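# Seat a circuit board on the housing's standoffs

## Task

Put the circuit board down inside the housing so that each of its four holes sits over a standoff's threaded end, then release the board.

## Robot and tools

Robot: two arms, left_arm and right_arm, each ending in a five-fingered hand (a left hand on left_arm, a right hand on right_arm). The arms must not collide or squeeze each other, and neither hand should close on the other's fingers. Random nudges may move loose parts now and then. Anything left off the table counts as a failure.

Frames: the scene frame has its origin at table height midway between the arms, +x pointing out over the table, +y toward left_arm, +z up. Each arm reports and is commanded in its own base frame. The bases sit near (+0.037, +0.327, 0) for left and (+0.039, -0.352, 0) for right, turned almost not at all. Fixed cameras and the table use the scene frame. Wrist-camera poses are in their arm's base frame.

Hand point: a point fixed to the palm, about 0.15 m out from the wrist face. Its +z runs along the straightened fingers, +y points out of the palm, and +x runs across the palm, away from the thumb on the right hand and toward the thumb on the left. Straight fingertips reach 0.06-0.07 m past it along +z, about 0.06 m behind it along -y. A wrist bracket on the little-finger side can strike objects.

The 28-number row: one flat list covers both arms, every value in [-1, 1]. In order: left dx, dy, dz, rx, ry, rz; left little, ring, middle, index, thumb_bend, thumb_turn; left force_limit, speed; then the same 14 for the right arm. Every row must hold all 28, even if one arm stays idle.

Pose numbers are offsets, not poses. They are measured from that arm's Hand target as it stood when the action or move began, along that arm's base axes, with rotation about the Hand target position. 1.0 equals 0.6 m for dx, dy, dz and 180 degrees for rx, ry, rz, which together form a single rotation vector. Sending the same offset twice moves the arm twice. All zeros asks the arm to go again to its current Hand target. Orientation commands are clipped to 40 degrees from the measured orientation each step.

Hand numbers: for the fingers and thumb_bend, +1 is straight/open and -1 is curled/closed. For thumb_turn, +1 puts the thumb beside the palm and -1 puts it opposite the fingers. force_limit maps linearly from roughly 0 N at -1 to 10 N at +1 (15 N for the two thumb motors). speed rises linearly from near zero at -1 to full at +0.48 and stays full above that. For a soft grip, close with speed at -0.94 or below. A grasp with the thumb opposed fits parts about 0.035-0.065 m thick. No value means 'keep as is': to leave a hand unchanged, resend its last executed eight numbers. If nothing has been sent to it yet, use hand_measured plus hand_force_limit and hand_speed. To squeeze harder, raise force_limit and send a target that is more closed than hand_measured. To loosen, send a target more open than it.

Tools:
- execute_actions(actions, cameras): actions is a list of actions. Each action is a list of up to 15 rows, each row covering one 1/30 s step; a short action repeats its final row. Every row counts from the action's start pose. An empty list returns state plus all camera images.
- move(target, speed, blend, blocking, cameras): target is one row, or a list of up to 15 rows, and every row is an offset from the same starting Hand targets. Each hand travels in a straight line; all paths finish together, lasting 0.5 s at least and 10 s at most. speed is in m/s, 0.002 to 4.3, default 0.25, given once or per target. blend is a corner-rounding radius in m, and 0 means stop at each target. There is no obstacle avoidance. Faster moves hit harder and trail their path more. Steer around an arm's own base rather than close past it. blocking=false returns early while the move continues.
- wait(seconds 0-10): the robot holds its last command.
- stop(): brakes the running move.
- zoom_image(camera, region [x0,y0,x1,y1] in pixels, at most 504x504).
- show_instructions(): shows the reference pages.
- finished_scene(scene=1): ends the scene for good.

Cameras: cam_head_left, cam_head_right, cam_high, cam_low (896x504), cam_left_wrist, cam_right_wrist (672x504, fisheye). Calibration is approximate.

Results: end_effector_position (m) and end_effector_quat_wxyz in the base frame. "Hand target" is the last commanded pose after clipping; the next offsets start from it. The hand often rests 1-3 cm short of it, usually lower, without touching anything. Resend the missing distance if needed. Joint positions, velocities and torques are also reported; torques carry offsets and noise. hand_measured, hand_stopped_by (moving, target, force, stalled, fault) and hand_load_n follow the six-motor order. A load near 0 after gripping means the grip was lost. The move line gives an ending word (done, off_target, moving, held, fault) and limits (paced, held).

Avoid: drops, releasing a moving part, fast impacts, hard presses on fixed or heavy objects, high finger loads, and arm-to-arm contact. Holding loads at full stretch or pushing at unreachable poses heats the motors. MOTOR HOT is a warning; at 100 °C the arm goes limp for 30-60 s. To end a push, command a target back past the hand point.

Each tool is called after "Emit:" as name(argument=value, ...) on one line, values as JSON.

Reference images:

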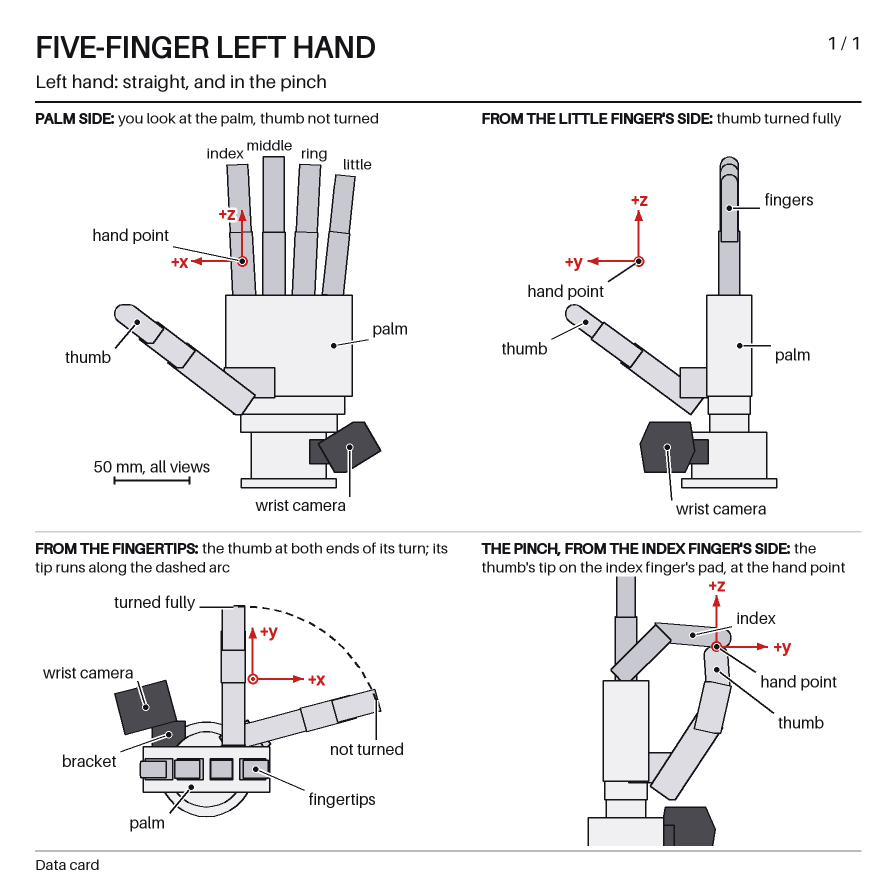

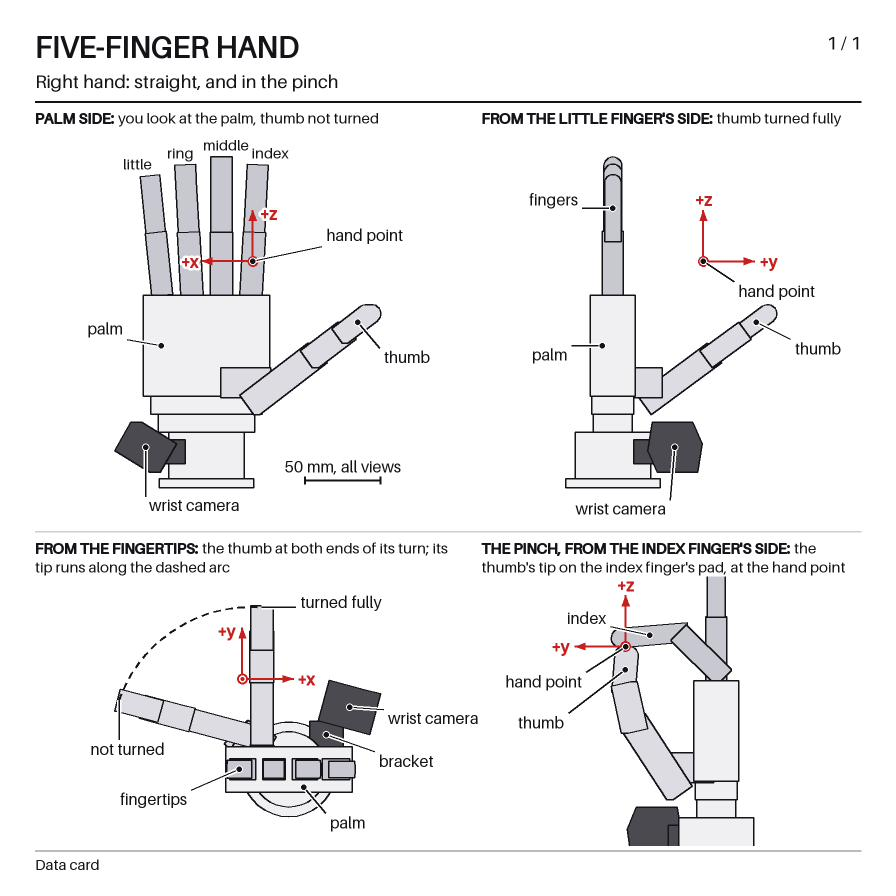

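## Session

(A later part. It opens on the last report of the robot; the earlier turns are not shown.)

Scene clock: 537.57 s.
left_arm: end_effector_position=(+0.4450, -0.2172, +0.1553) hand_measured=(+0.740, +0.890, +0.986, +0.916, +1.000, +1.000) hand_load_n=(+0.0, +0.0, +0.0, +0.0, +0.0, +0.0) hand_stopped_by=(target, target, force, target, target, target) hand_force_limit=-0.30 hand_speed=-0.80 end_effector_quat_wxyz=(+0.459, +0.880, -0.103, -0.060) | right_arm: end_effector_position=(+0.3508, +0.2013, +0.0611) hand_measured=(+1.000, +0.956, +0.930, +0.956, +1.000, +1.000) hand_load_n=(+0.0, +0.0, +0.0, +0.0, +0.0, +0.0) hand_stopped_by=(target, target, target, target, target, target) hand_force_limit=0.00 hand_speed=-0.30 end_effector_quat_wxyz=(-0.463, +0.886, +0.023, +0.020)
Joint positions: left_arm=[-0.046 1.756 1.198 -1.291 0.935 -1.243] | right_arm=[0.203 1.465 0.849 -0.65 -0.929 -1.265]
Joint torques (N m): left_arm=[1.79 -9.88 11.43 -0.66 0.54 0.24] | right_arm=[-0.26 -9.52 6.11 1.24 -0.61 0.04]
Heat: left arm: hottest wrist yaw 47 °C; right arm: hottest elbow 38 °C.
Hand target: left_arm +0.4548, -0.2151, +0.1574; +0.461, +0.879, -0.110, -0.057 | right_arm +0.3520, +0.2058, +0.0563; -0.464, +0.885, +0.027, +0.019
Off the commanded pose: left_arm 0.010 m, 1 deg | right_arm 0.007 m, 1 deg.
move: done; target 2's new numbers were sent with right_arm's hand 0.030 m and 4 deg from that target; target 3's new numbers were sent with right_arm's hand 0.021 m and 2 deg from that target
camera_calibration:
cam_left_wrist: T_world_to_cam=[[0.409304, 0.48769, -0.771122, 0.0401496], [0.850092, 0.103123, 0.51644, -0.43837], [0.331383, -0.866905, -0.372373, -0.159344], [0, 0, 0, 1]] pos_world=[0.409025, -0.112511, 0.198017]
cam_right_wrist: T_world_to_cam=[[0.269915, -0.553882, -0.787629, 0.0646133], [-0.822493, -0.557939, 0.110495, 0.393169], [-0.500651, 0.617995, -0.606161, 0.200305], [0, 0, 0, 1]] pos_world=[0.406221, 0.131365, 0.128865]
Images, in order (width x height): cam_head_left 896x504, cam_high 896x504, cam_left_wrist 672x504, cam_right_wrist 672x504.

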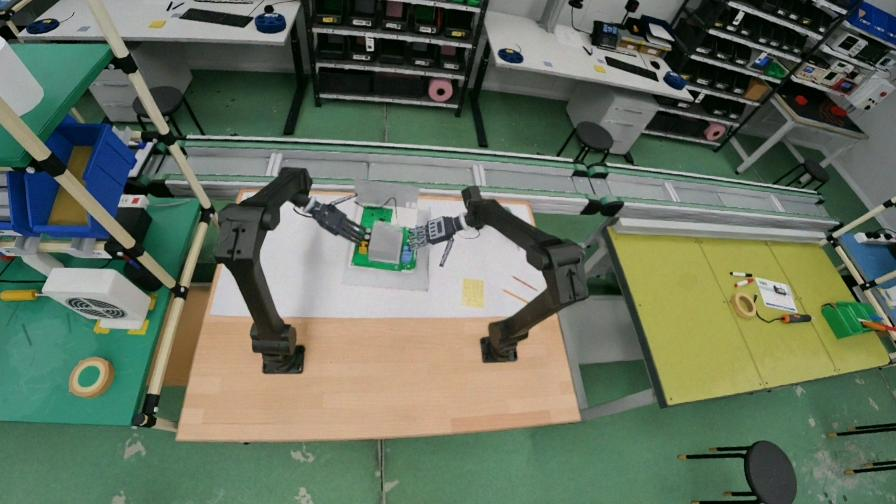

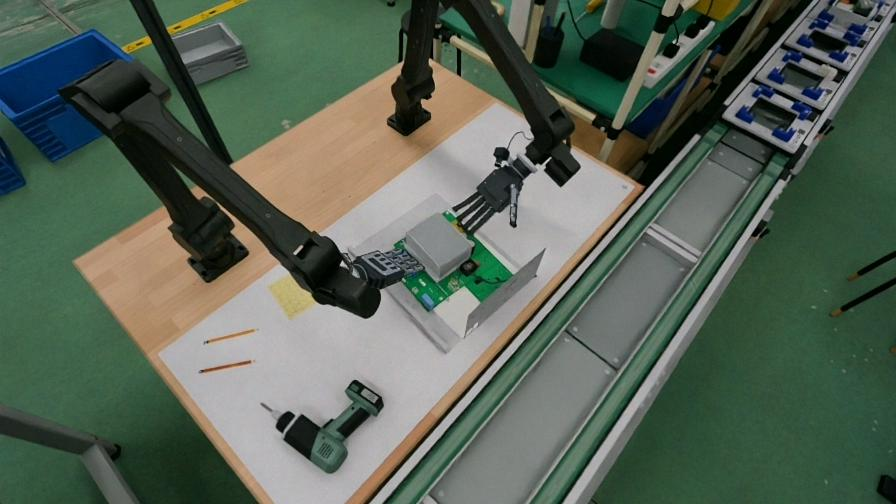

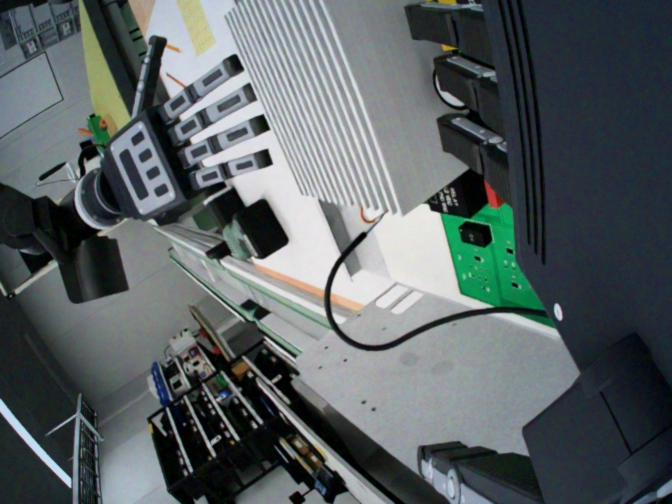

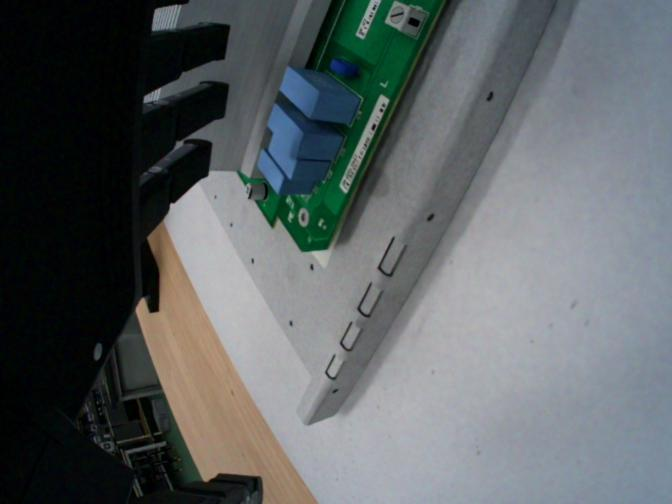

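Emit:
move(target=[[0,0,-0.01,0,0,0,0.74,0.89,0.985,0.915,1,1,-0.3,-0.8,0.06,0,-0.005,0,0,0,1,0.955,0.93,0.955,1,1,0,-0.3],[0.005,-0.08,-0.015,0,0,0,0.74,0.89,0.985,0.915,1,1,-0.3,-0.8,0.07,0.085,-0.007,0,0,0,1,0.955,0.93,0.955,1,1,0,-0.3],[0.005,-0.116,-0.015,0,0,0,0.74,0.89,0.985,0.915,1,1,-0.3,-0.8,0.07,0.11,-0.007,0,0,0,1,0.955,0.93,0.955,1,1,0,-0.3]], speed=0.1, cameras=["cam_high","cam_head_left"])

Emit:
zoom_image(camera="cam_high", region=[433, 289, 453, 309])

Emit:
zoom_image(camera="cam_head_left", region=[344, 252, 364, 272])

Emit:
zoom_image(camera="cam_head_left", region=[394, 250, 424, 280])

Scene clock: 542.20 s.
left_arm: end_effector_position=(+0.4575, -0.2448, +0.1468) hand_measured=(+0.740, +0.890, +0.986, +0.916, +1.000, +1.000) hand_load_n=(+0.0, +0.0, +2.0, +1.5, +0.0, +0.0) hand_stopped_by=(target, target, force, target, target, target) hand_force_limit=-0.30 hand_speed=-0.80 end_effector_quat_wxyz=(+0.451, +0.887, -0.068, -0.073) | right_arm: end_effector_position=(+0.3713, +0.2290, +0.0482) hand_measured=(+1.000, +0.956, +0.930, +0.956, +1.000, +1.000) hand_load_n=(+0.0, -2.5, -3.5, +0.0, +0.0, +0.0) hand_stopped_by=(target, target, target, target, target, target) hand_force_limit=0.00 hand_speed=-0.30 end_effector_quat_wxyz=(-0.453, +0.891, -0.019, -0.005)
Joint positions: left_arm=[-0.106 1.762 1.2 -1.188 0.938 -1.433] | right_arm=[0.26 1.561 0.915 -0.574 -0.891 -1.098]
Joint torques (N m): left_arm=[-4.37 -10.75 9.58 3.32 1.45 -0.12] | right_arm=[5.54 -8.94 9.94 3.66 -0.39 0.14]
Heat: left arm: hottest wrist yaw 47 °C; right arm: hottest elbow 38 °C.
Hand target: left_arm +0.4578, -0.2847, +0.1484; +0.461, +0.879, -0.110, -0.057 | right_arm +0.3941, +0.2718, +0.0521; -0.464, +0.885, +0.027, +0.019
Off the commanded pose: left_arm 0.040 m, 5 deg | right_arm 0.049 m, 6 deg.
move: off_target (left_arm, right_arm)
Images, in order (width x height): cam_head_left 896x504, cam_high 896x504.

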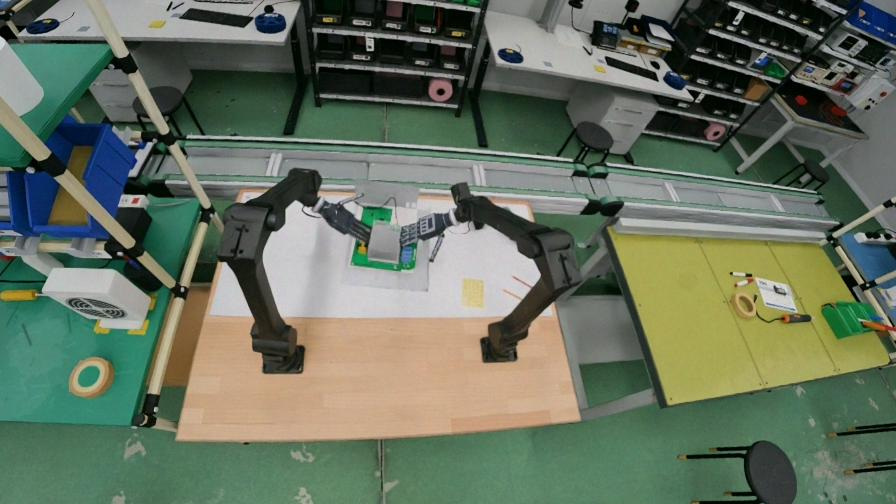

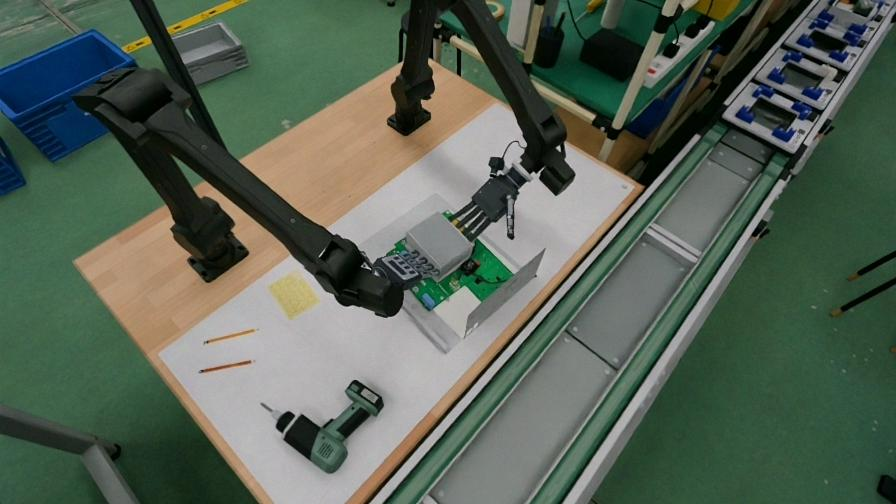

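Scaled by 25.200.

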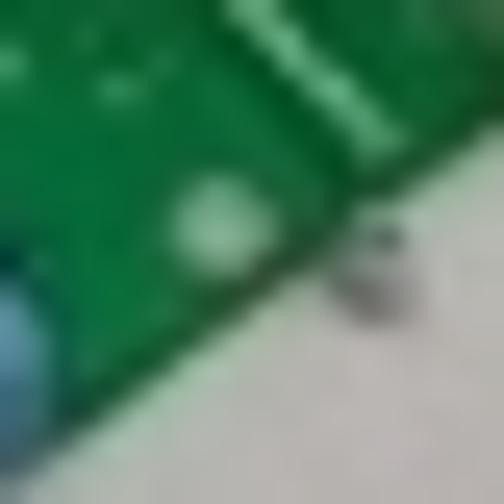

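Scaled by 25.200.

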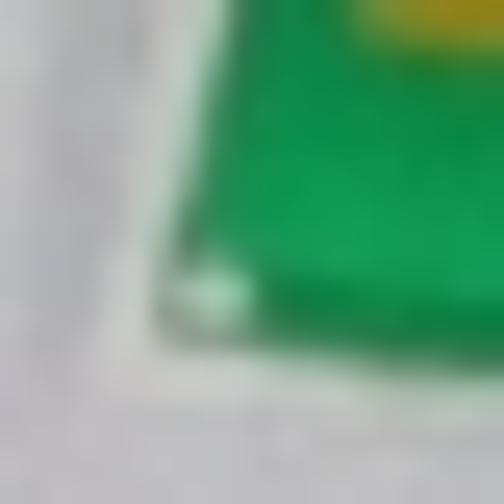

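Scaled by 16.800.

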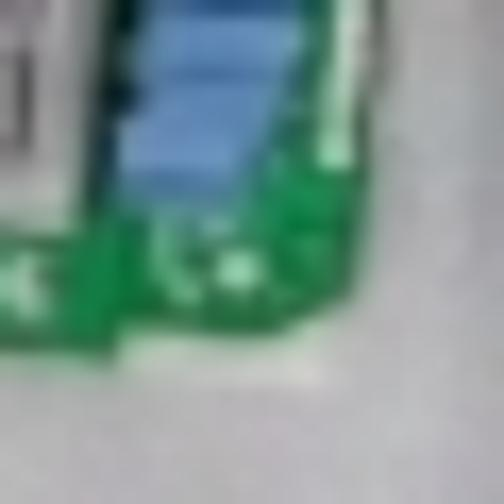

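Emit:
move(target=[0,-0.01,0.083,0,0,0,0.74,0.89,0.985,0.915,1,1,-0.3,-0.8,0,0.01,0.083,0,0,0,1,0.955,0.93,0.955,1,1,0,-0.3], speed=0.08, cameras=["cam_high","cam_head_left"])

Emit:
zoom_image(camera="cam_high", region=[433, 289, 453, 309])

Emit:
zoom_image(camera="cam_head_left", region=[344, 252, 364, 272])

Emit:
zoom_image(camera="cam_head_left", region=[394, 250, 424, 280])

Scene clock: 543.97 s.
left_arm: end_effector_position=(+0.4571, -0.2482, +0.1490) hand_measured=(+0.740, +0.890, +0.986, +0.916, +1.000, +1.000) hand_load_n=(+0.0, +0.5, +6.5, +6.0, +0.0, +0.0) hand_stopped_by=(target, target, force, target, target, target) hand_force_limit=-0.30 hand_speed=-0.80 end_effector_quat_wxyz=(+0.435, +0.895, -0.064, -0.074) | right_arm: end_effector_position=(+0.3702, +0.2295, +0.0550) hand_measured=(+1.000, +0.956, +0.930, +0.956, +1.000, +1.000) hand_load_n=(+0.0, -4.5, -6.5, +0.0, +0.0, +0.0) hand_stopped_by=(target, target, target, target, target, target) hand_force_limit=0.00 hand_speed=-0.30 end_effector_quat_wxyz=(-0.430, +0.902, -0.027, -0.010)
Joint positions: left_arm=[-0.119 1.743 1.203 -1.185 0.905 -1.473] | right_arm=[0.279 1.549 0.941 -0.627 -0.84 -1.08]
Joint torques (N m): left_arm=[-4.13 -14.51 13.91 -0.51 2.62 0.04] | right_arm=[4.66 -14.04 12.81 1.2 -2.02 0.13]
Heat: left arm: hottest wrist yaw 48 °C; right arm: hottest elbow 38 °C.
Hand target: left_arm +0.4578, -0.2907, +0.1981; +0.461, +0.879, -0.110, -0.057 | right_arm +0.3940, +0.2779, +0.1018; -0.464, +0.885, +0.027, +0.019
Off the commanded pose: left_arm 0.065 m, 7 deg | right_arm 0.071 m, 8 deg.
move: off_target (left_arm, right_arm)
Images, in order (width x height): cam_head_left 896x504, cam_high 896x504.

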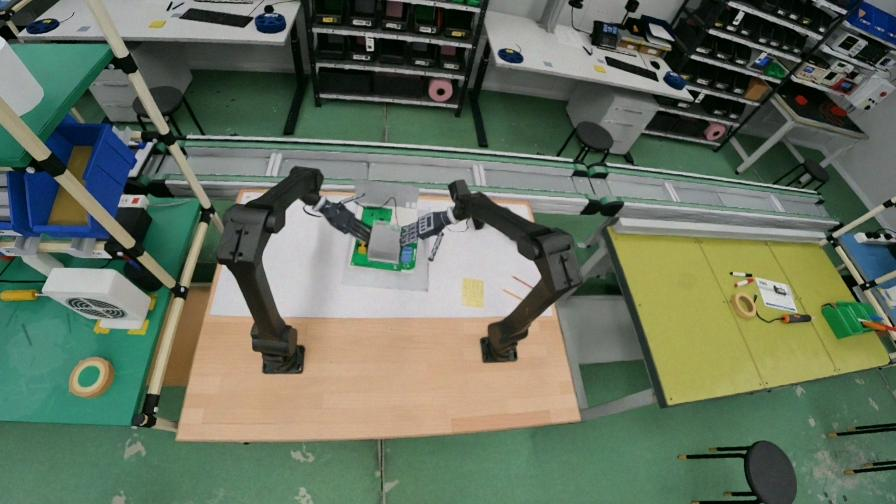

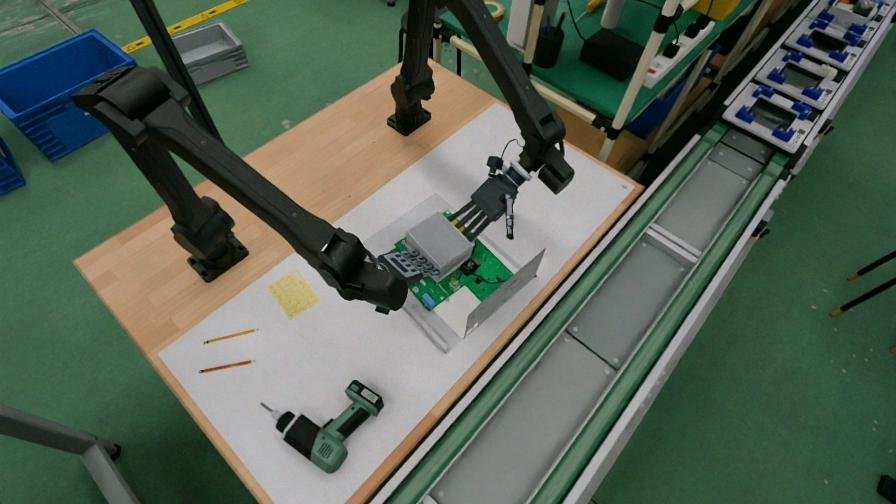

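Scaled by 25.200.

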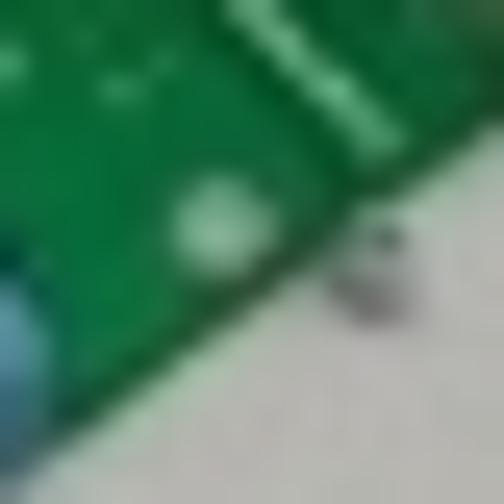

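Scaled by 25.200.

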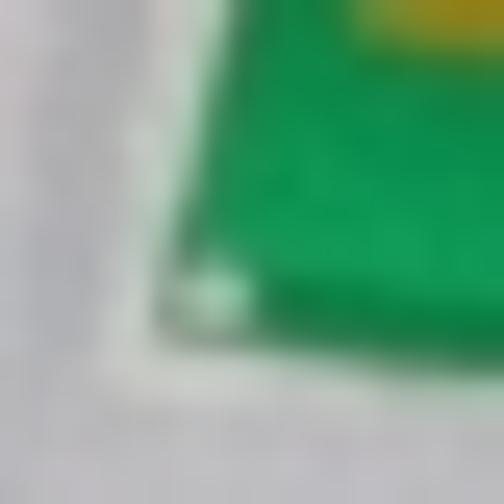

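Scaled by 16.800.

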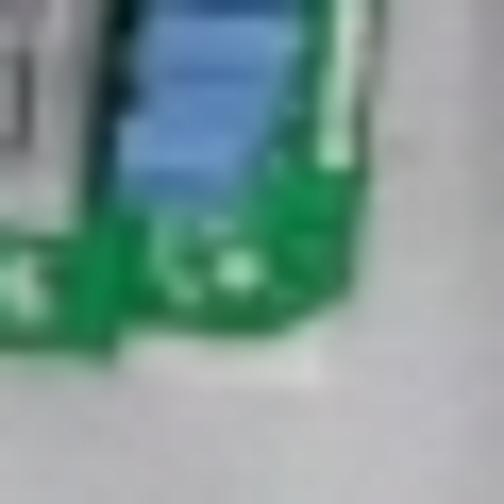

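Emit:
move(target=[0,-0.01,0.07,0,0,0,0.74,0.89,0.985,0.915,1,1,-0.3,-0.8,0,0.01,0.07,0,0,0,1,0.955,0.93,0.955,1,1,0,-0.3], speed=0.08, cameras=["cam_high","cam_head_left"])

Emit:
zoom_image(camera="cam_high", region=[433, 289, 453, 309])

Emit:
zoom_image(camera="cam_head_left", region=[344, 252, 364, 272])

Emit:
zoom_image(camera="cam_head_left", region=[394, 250, 424, 280])

Scene clock: 545.67 s.
left_arm: end_effector_position=(+0.4543, -0.2510, +0.1767) hand_measured=(+0.740, +0.890, +0.988, +0.916, +1.000, +1.000) hand_load_n=(+0.5, +0.0, +10.0, +6.0, +0.0, +0.0) hand_stopped_by=(target, target, force, target, target, target) hand_force_limit=-0.30 hand_speed=-0.80 end_effector_quat_wxyz=(+0.427, +0.898, -0.057, -0.086) | right_arm: end_effector_position=(+0.3628, +0.2296, +0.0709) hand_measured=(+1.000, +0.956, +0.930, +0.956, +1.000, +1.000) hand_load_n=(+0.0, -8.0, -6.0, +0.0, +0.0, +0.0) hand_stopped_by=(target, target, target, target, target, target) hand_force_limit=0.00 hand_speed=-0.30 end_effector_quat_wxyz=(-0.412, +0.909, -0.042, -0.033)
Joint positions: left_arm=[-0.129 1.705 1.243 -1.277 0.891 -1.491] | right_arm=[0.292 1.534 0.984 -0.735 -0.816 -1.061]
Joint torques (N m): left_arm=[-4.25 -15.09 15.64 -0.44 3.15 0.07] | right_arm=[4.78 -17.2 14.31 1.25 -2.77 0.1]
Heat: left arm: hottest wrist yaw 49 °C; right arm: hottest elbow 38 °C.
Hand target: left_arm +0.4578, -0.2967, +0.2401; +0.461, +0.879, -0.110, -0.057 | right_arm +0.3940, +0.2838, +0.1439; -0.464, +0.885, +0.027, +0.019
Off the commanded pose: left_arm 0.078 m, 8 deg | right_arm 0.096 m, 12 deg.
move: off_target (left_arm, right_arm)
Images, in order (width x height): cam_head_left 896x504, cam_high 896x504.

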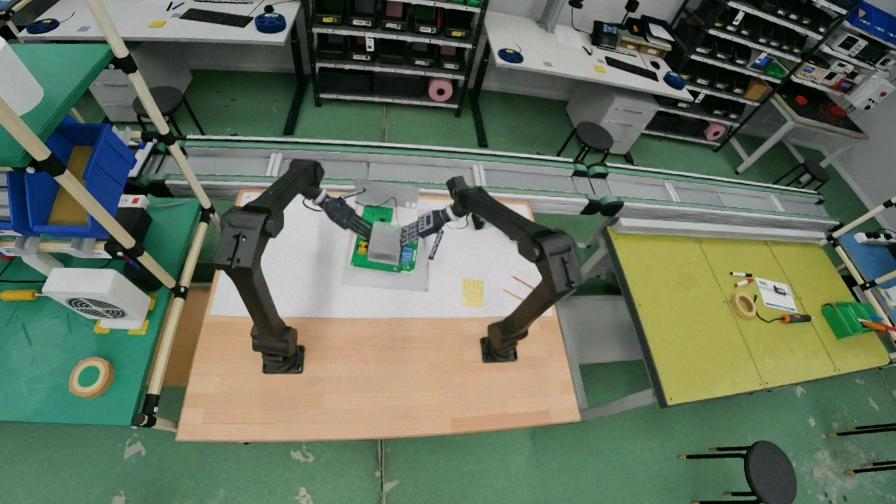

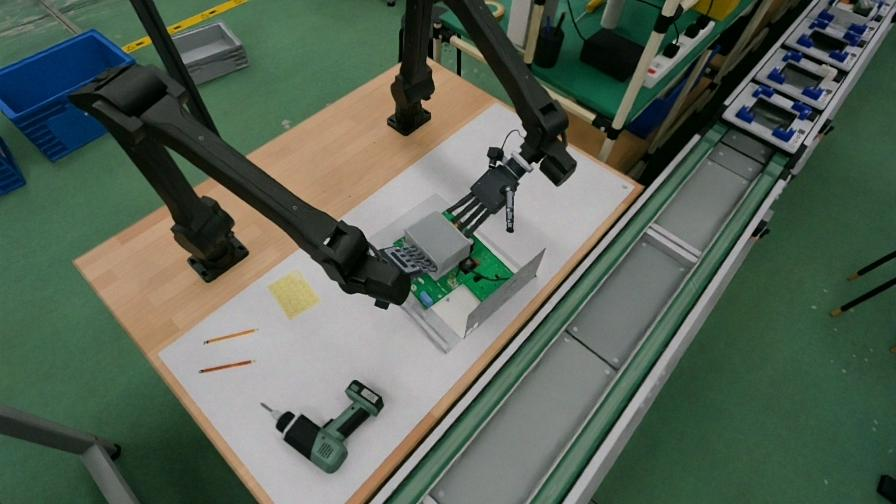

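Scaled by 25.200.

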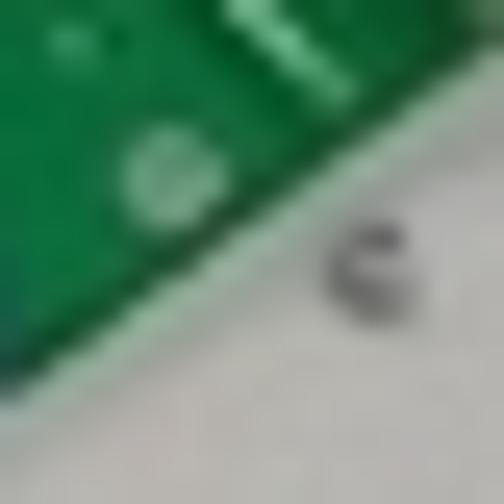

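Scaled by 25.200.

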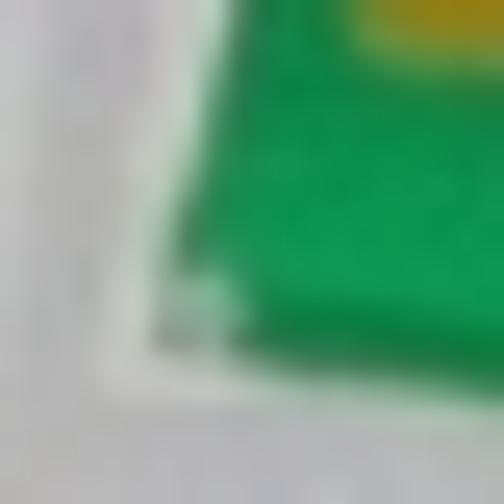

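Scaled by 16.800.

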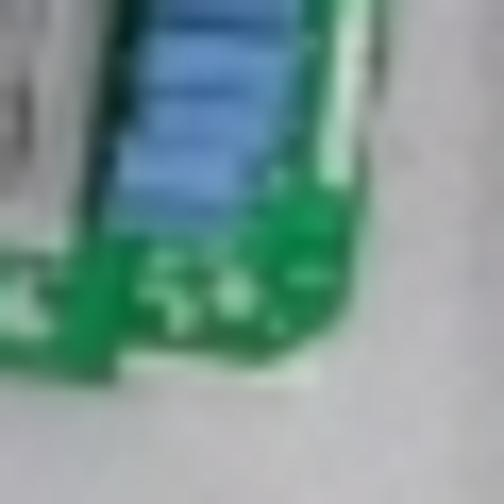

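Emit:
move(target=[0.03,0,0,0,0,0,0.74,0.89,0.985,0.915,1,1,-0.3,-0.8,0.03,0,0.01,0,0,0,1,0.955,0.93,0.955,1,1,0,-0.3], speed=0.08, cameras=["cam_high","cam_head_left"])

Emit:
zoom_image(camera="cam_high", region=[433, 289, 453, 309])

Emit:
zoom_image(camera="cam_head_left", region=[344, 252, 364, 272])

Emit:
zoom_image(camera="cam_head_left", region=[394, 250, 424, 280])

Emit:
zoom_image(camera="cam_high", region=[382, 246, 402, 266])

Scene clock: 547.50 s.
left_arm: end_effector_position=(+0.4675, -0.2934, +0.2345) hand_measured=(+0.740, +0.890, +0.986, +0.916, +1.000, +1.000) hand_load_n=(+0.0, +0.0, +0.0, +0.0, +0.0, +0.0) hand_stopped_by=(target, target, force, target, target, target) hand_force_limit=-0.30 hand_speed=-0.80 end_effector_quat_wxyz=(+0.459, +0.880, -0.108, -0.057) | right_arm: end_effector_position=(+0.3944, +0.2693, +0.1310) hand_measured=(+1.000, +0.956, +0.930, +0.956, +1.000, +1.000) hand_load_n=(+0.0, +0.0, +0.0, +0.0, +0.0, +0.0) hand_stopped_by=(target, target, target, target, target, target) hand_force_limit=0.00 hand_speed=-0.30 end_effector_quat_wxyz=(-0.452, +0.892, +0.007, -0.004)
Joint positions: left_arm=[-0.199 1.703 1.365 -1.3 0.96 -1.491] | right_arm=[0.336 1.523 1.121 -0.762 -0.873 -1.06]
Joint torques (N m): left_arm=[1.2 -10.87 12.71 -0.24 0.75 0.02] | right_arm=[0.44 -12.45 10.73 1.35 -0.7 0.03]
Heat: left arm: hottest wrist yaw 50 °C; right arm: hottest elbow 39 °C.
Hand target: left_arm +0.4759, -0.2966, +0.2401; +0.461, +0.879, -0.110, -0.057 | right_arm +0.4120, +0.2837, +0.1500; -0.464, +0.885, +0.027, +0.019
Off the commanded pose: left_arm 0.010 m, 0 deg | right_arm 0.030 m, 4 deg.
move: off_target (right_arm)
Images, in order (width x height): cam_head_left 896x504, cam_high 896x504.

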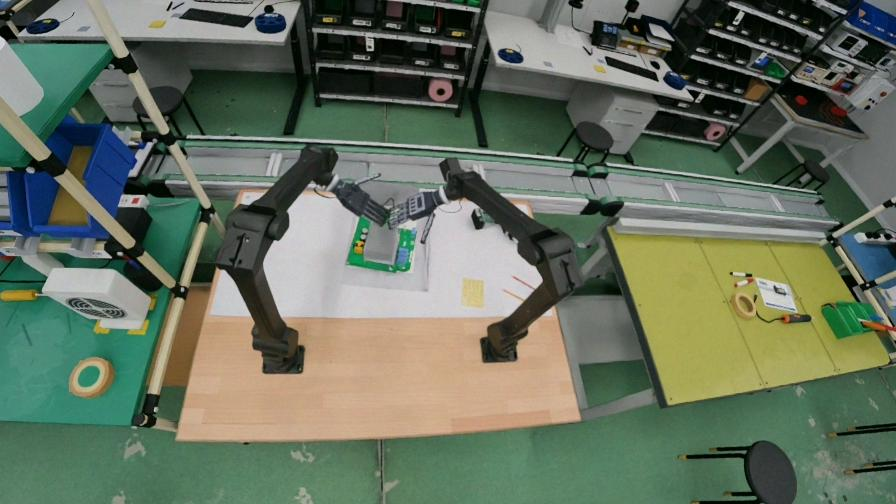

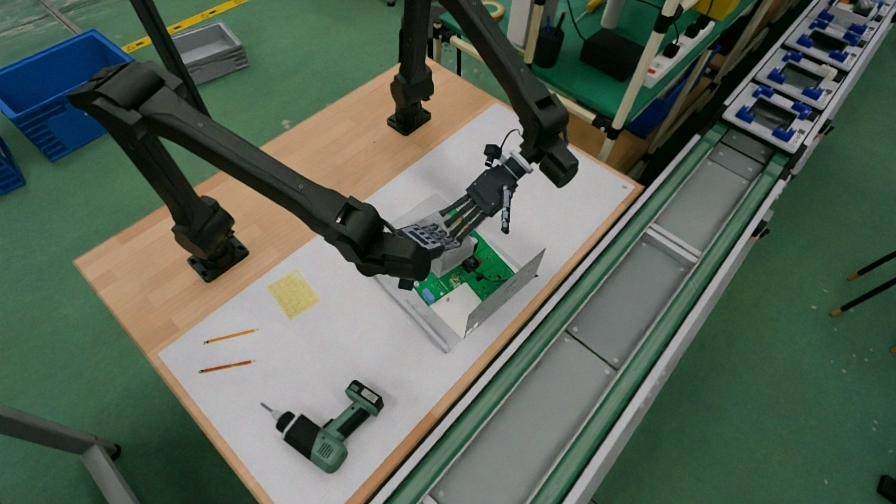

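Scaled by 25.200.

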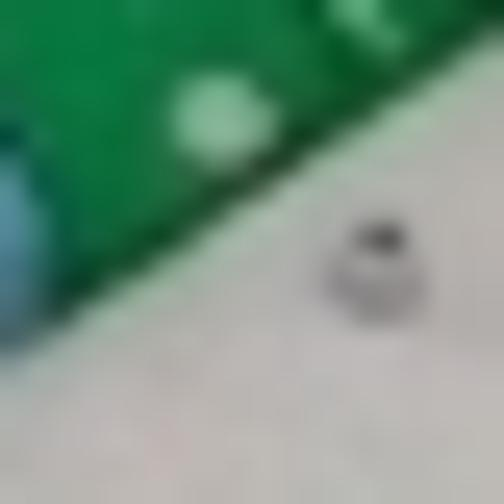

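Scaled by 25.200.

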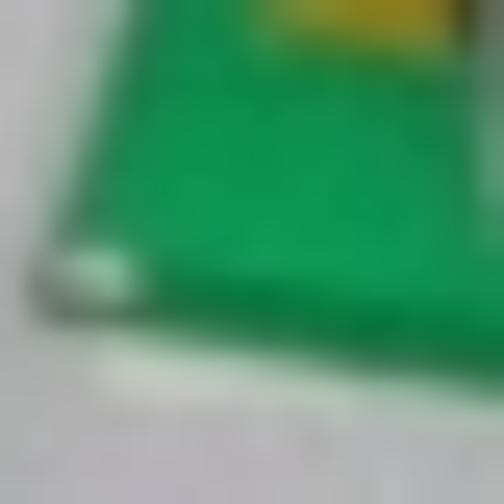

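Scaled by 16.800.

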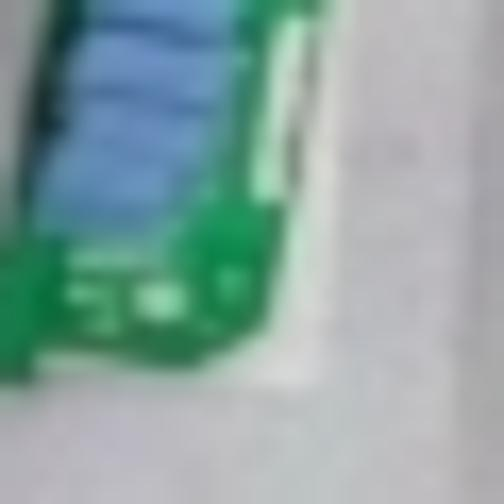

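Scaled by 25.200.

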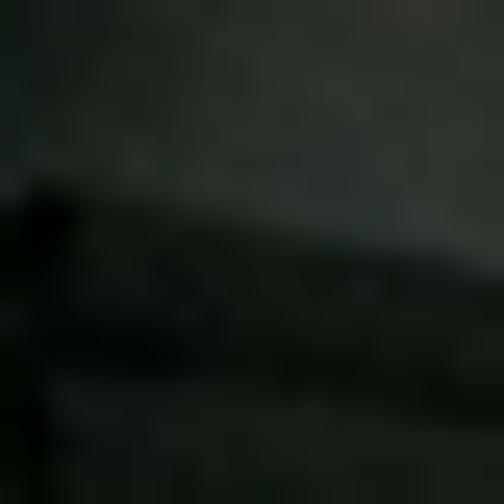

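Emit:
move(target=[0,0.15,0,0,0,0,0.74,0.89,0.985,0.915,1,1,-0.3,-0.8,0,-0.12,0,0,0,0,1,0.955,0.93,0.955,1,1,0,-0.3], speed=0.15, cameras=["all"])

Emit:
zoom_image(camera="cam_high", region=[380, 200, 540, 320])

Emit:
zoom_image(camera="cam_low", region=[370, 230, 510, 310])

Emit:
zoom_image(camera="cam_head_left", region=[340, 190, 440, 280])

Scene clock: 549.83 s.
left_arm: end_effector_position=(+0.4669, -0.2074, +0.2365) hand_measured=(+0.740, +0.890, +0.986, +0.916, +1.000, +1.000) hand_load_n=(+0.0, +0.0, +0.0, +0.0, +0.0, +0.0) hand_stopped_by=(target, target, force, target, target, target) hand_force_limit=-0.30 hand_speed=-0.80 end_effector_quat_wxyz=(+0.461, +0.880, -0.100, -0.060) | right_arm: end_effector_position=(+0.3972, +0.2125, +0.1288) hand_measured=(+1.000, +0.956, +0.930, +0.956, +1.000, +1.000) hand_load_n=(+0.0, +0.0, +0.5, +0.0, -0.5, +0.0) hand_stopped_by=(target, target, target, target, target, target) hand_force_limit=0.00 hand_speed=-0.30 end_effector_quat_wxyz=(-0.457, +0.889, +0.008, -0.008)
Joint positions: left_arm=[-0.023 1.718 1.379 -1.536 0.934 -1.213] | right_arm=[0.207 1.523 1.121 -0.922 -0.928 -1.258]
Joint torques (N m): left_arm=[1.49 -10.11 12.74 -0.73 0.41 0.24] | right_arm=[-1.55 -13.74 9.65 0.18 -0.79 -0.27]
Heat: left arm: hottest wrist yaw 49 °C; right arm: hottest elbow 39 °C.
Hand target: left_arm +0.4758, -0.2066, +0.2401; +0.461, +0.879, -0.110, -0.057 | right_arm +0.4120, +0.2117, +0.1500; -0.464, +0.885, +0.027, +0.019
Off the commanded pose: left_arm 0.010 m, 1 deg | right_arm 0.026 m, 4 deg.
move: off_target (right_arm)
camera_calibration:
cam_left_wrist: T_world_to_cam=[[0.403705, 0.487449, -0.774219, 0.0924584], [0.851293, 0.109858, 0.51306, -0.498305], [0.335145, -0.866213, -0.370612, -0.129872], [0, 0, 0, 1]] pos_world=[0.430403, -0.102823, 0.279111]
cam_right_wrist: T_world_to_cam=[[0.219468, -0.56469, -0.795587, 0.135091], [-0.814222, -0.555259, 0.169501, 0.418654], [-0.537472, 0.610585, -0.581644, 0.270694], [0, 0, 0, 1]] pos_world=[0.456719, 0.143464, 0.193962]

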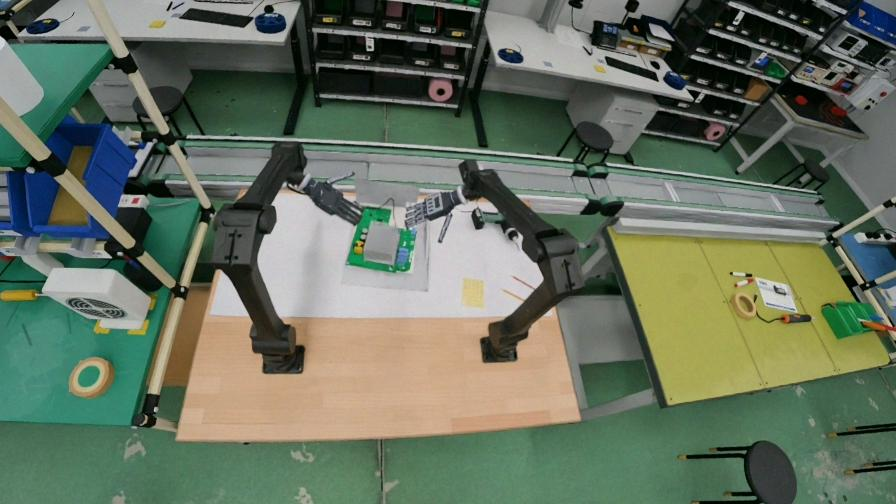

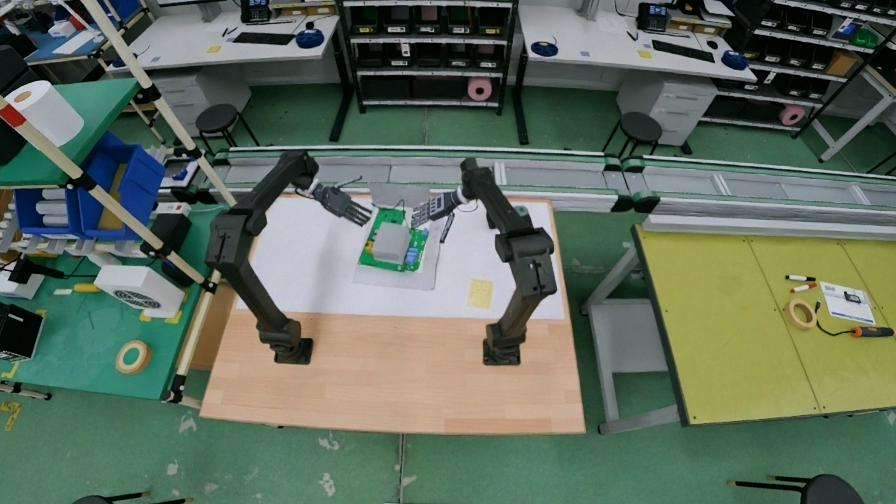

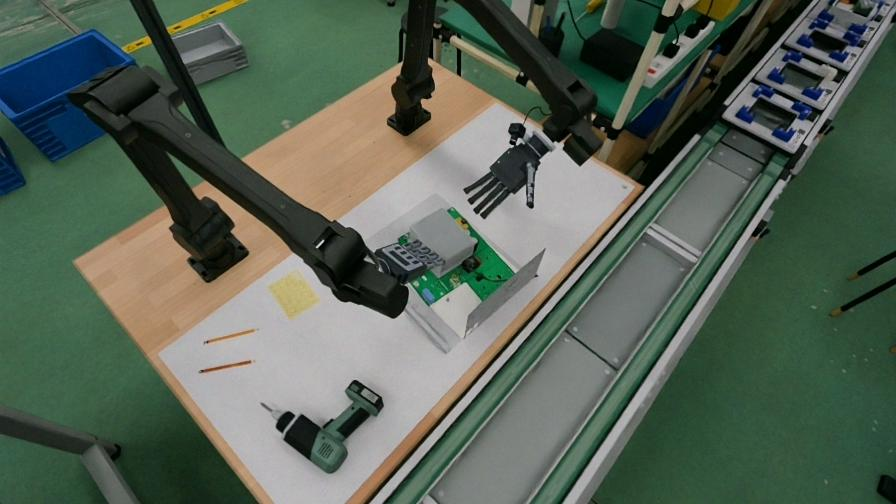

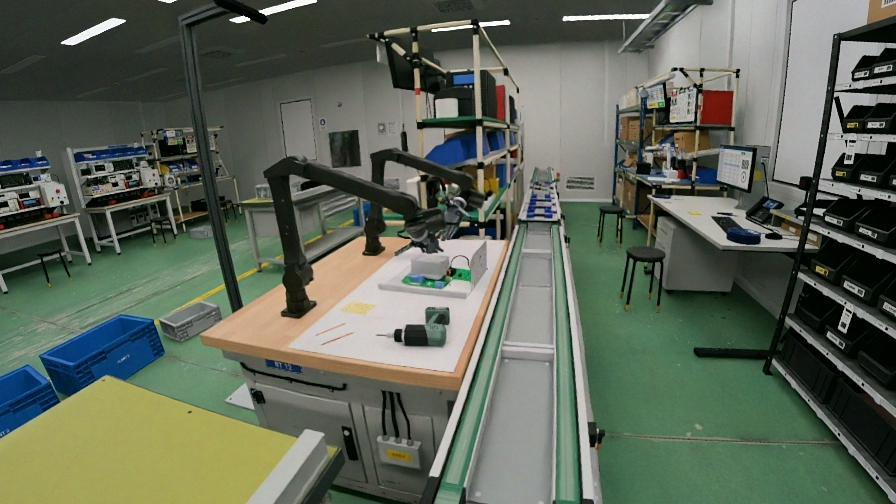

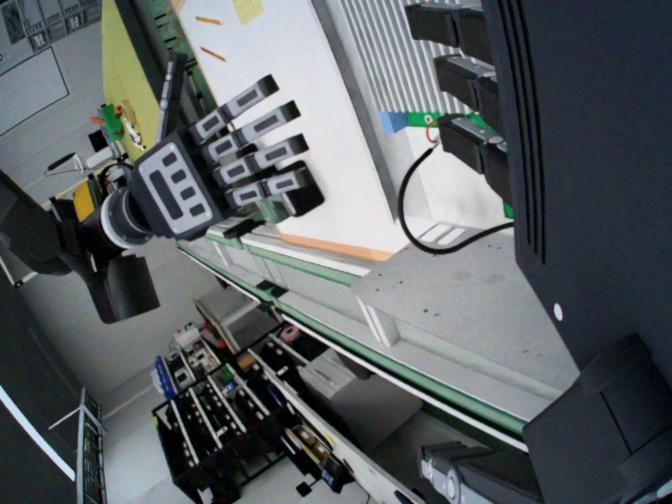

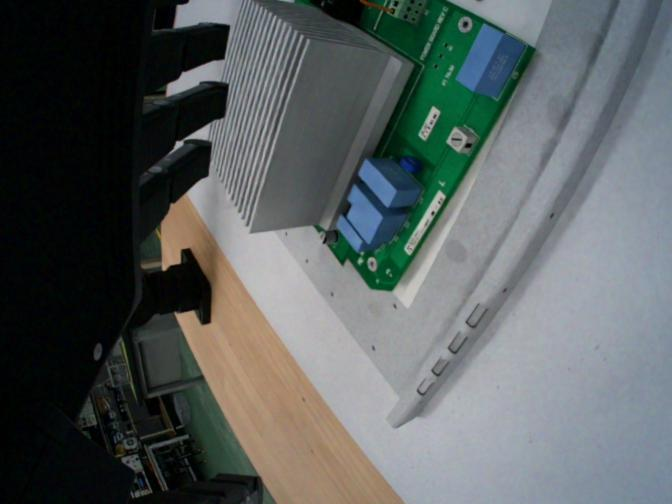

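Scaled by 3.150.

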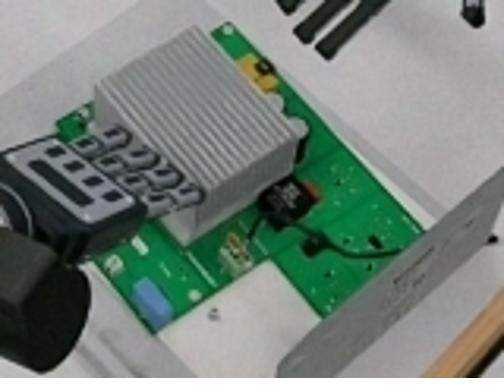

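Scaled by 3.600.

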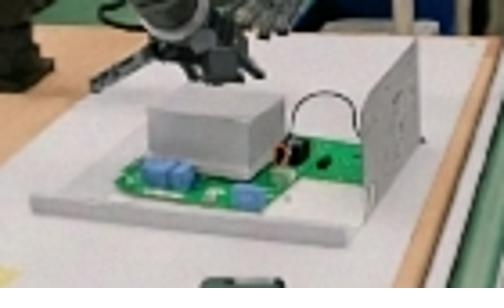

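Scaled by 5.040.

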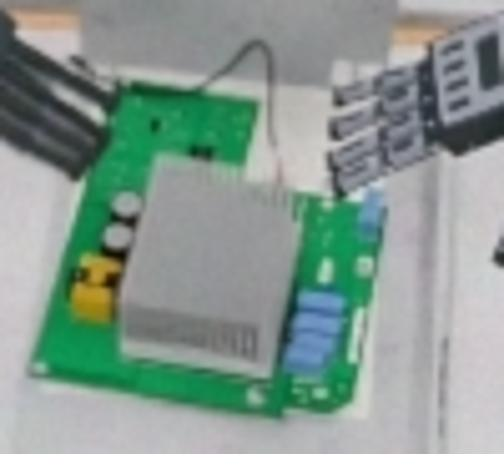

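Emit:
zoom_image(camera="cam_high", region=[428, 280, 458, 310])

Emit:
zoom_image(camera="cam_head_left", region=[340, 250, 360, 270])

Emit:
zoom_image(camera="cam_head_left", region=[390, 256, 414, 280])

Emit:
zoom_image(camera="cam_head_left", region=[395, 216, 415, 236])

Emit:
zoom_image(camera="cam_head_right", region=[340, 180, 440, 300])

Emit:
zoom_image(camera="cam_right_wrist", region=[440, 0, 540, 100])

Scaled by 16.800.

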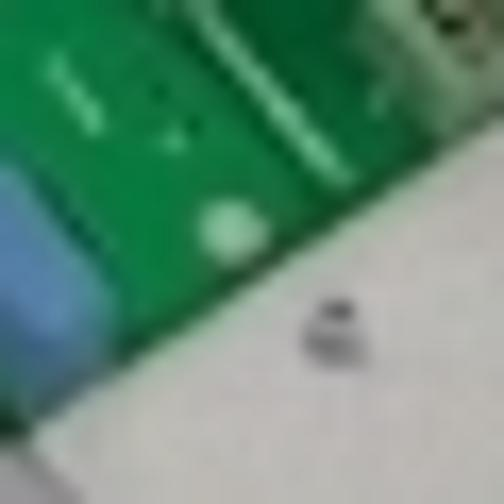

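Scaled by 25.200.

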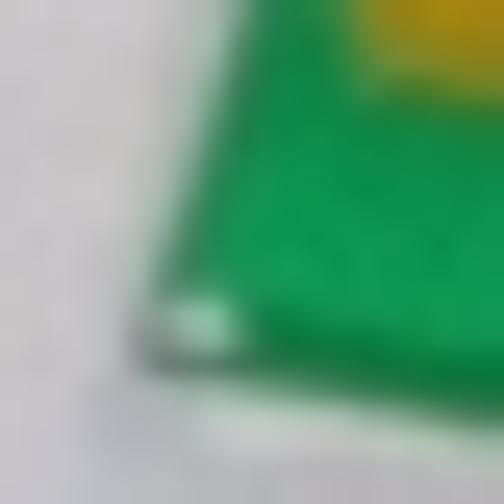

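Scaled by 21.000.

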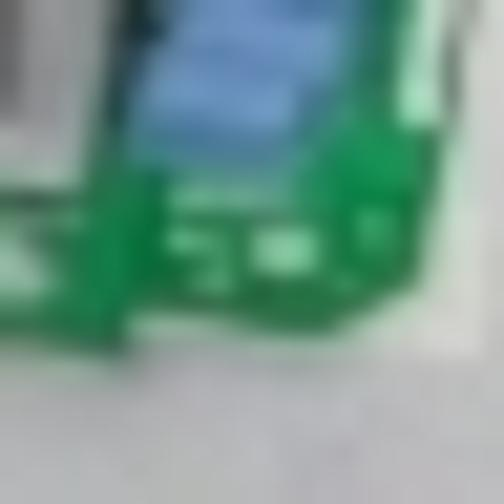

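Scaled by 25.200.

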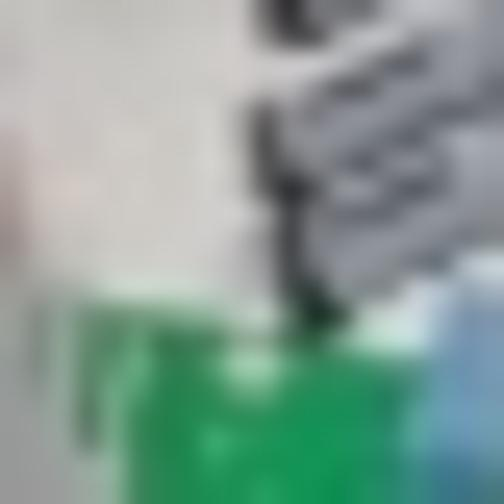

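Scaled by 4.200.

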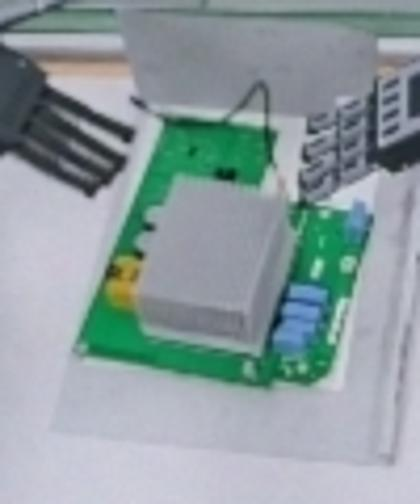

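Scaled by 5.040 from the camera's 672x504 image, which has a finer 960x720 frame.

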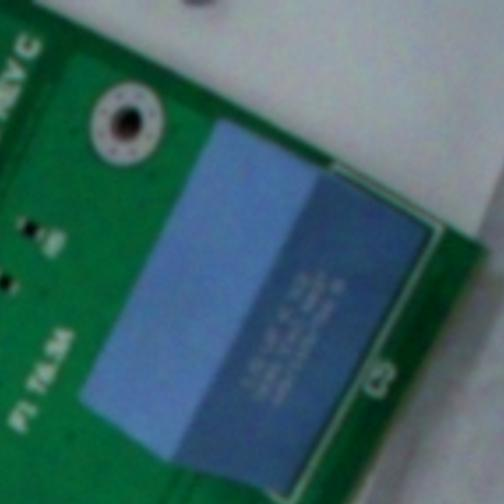

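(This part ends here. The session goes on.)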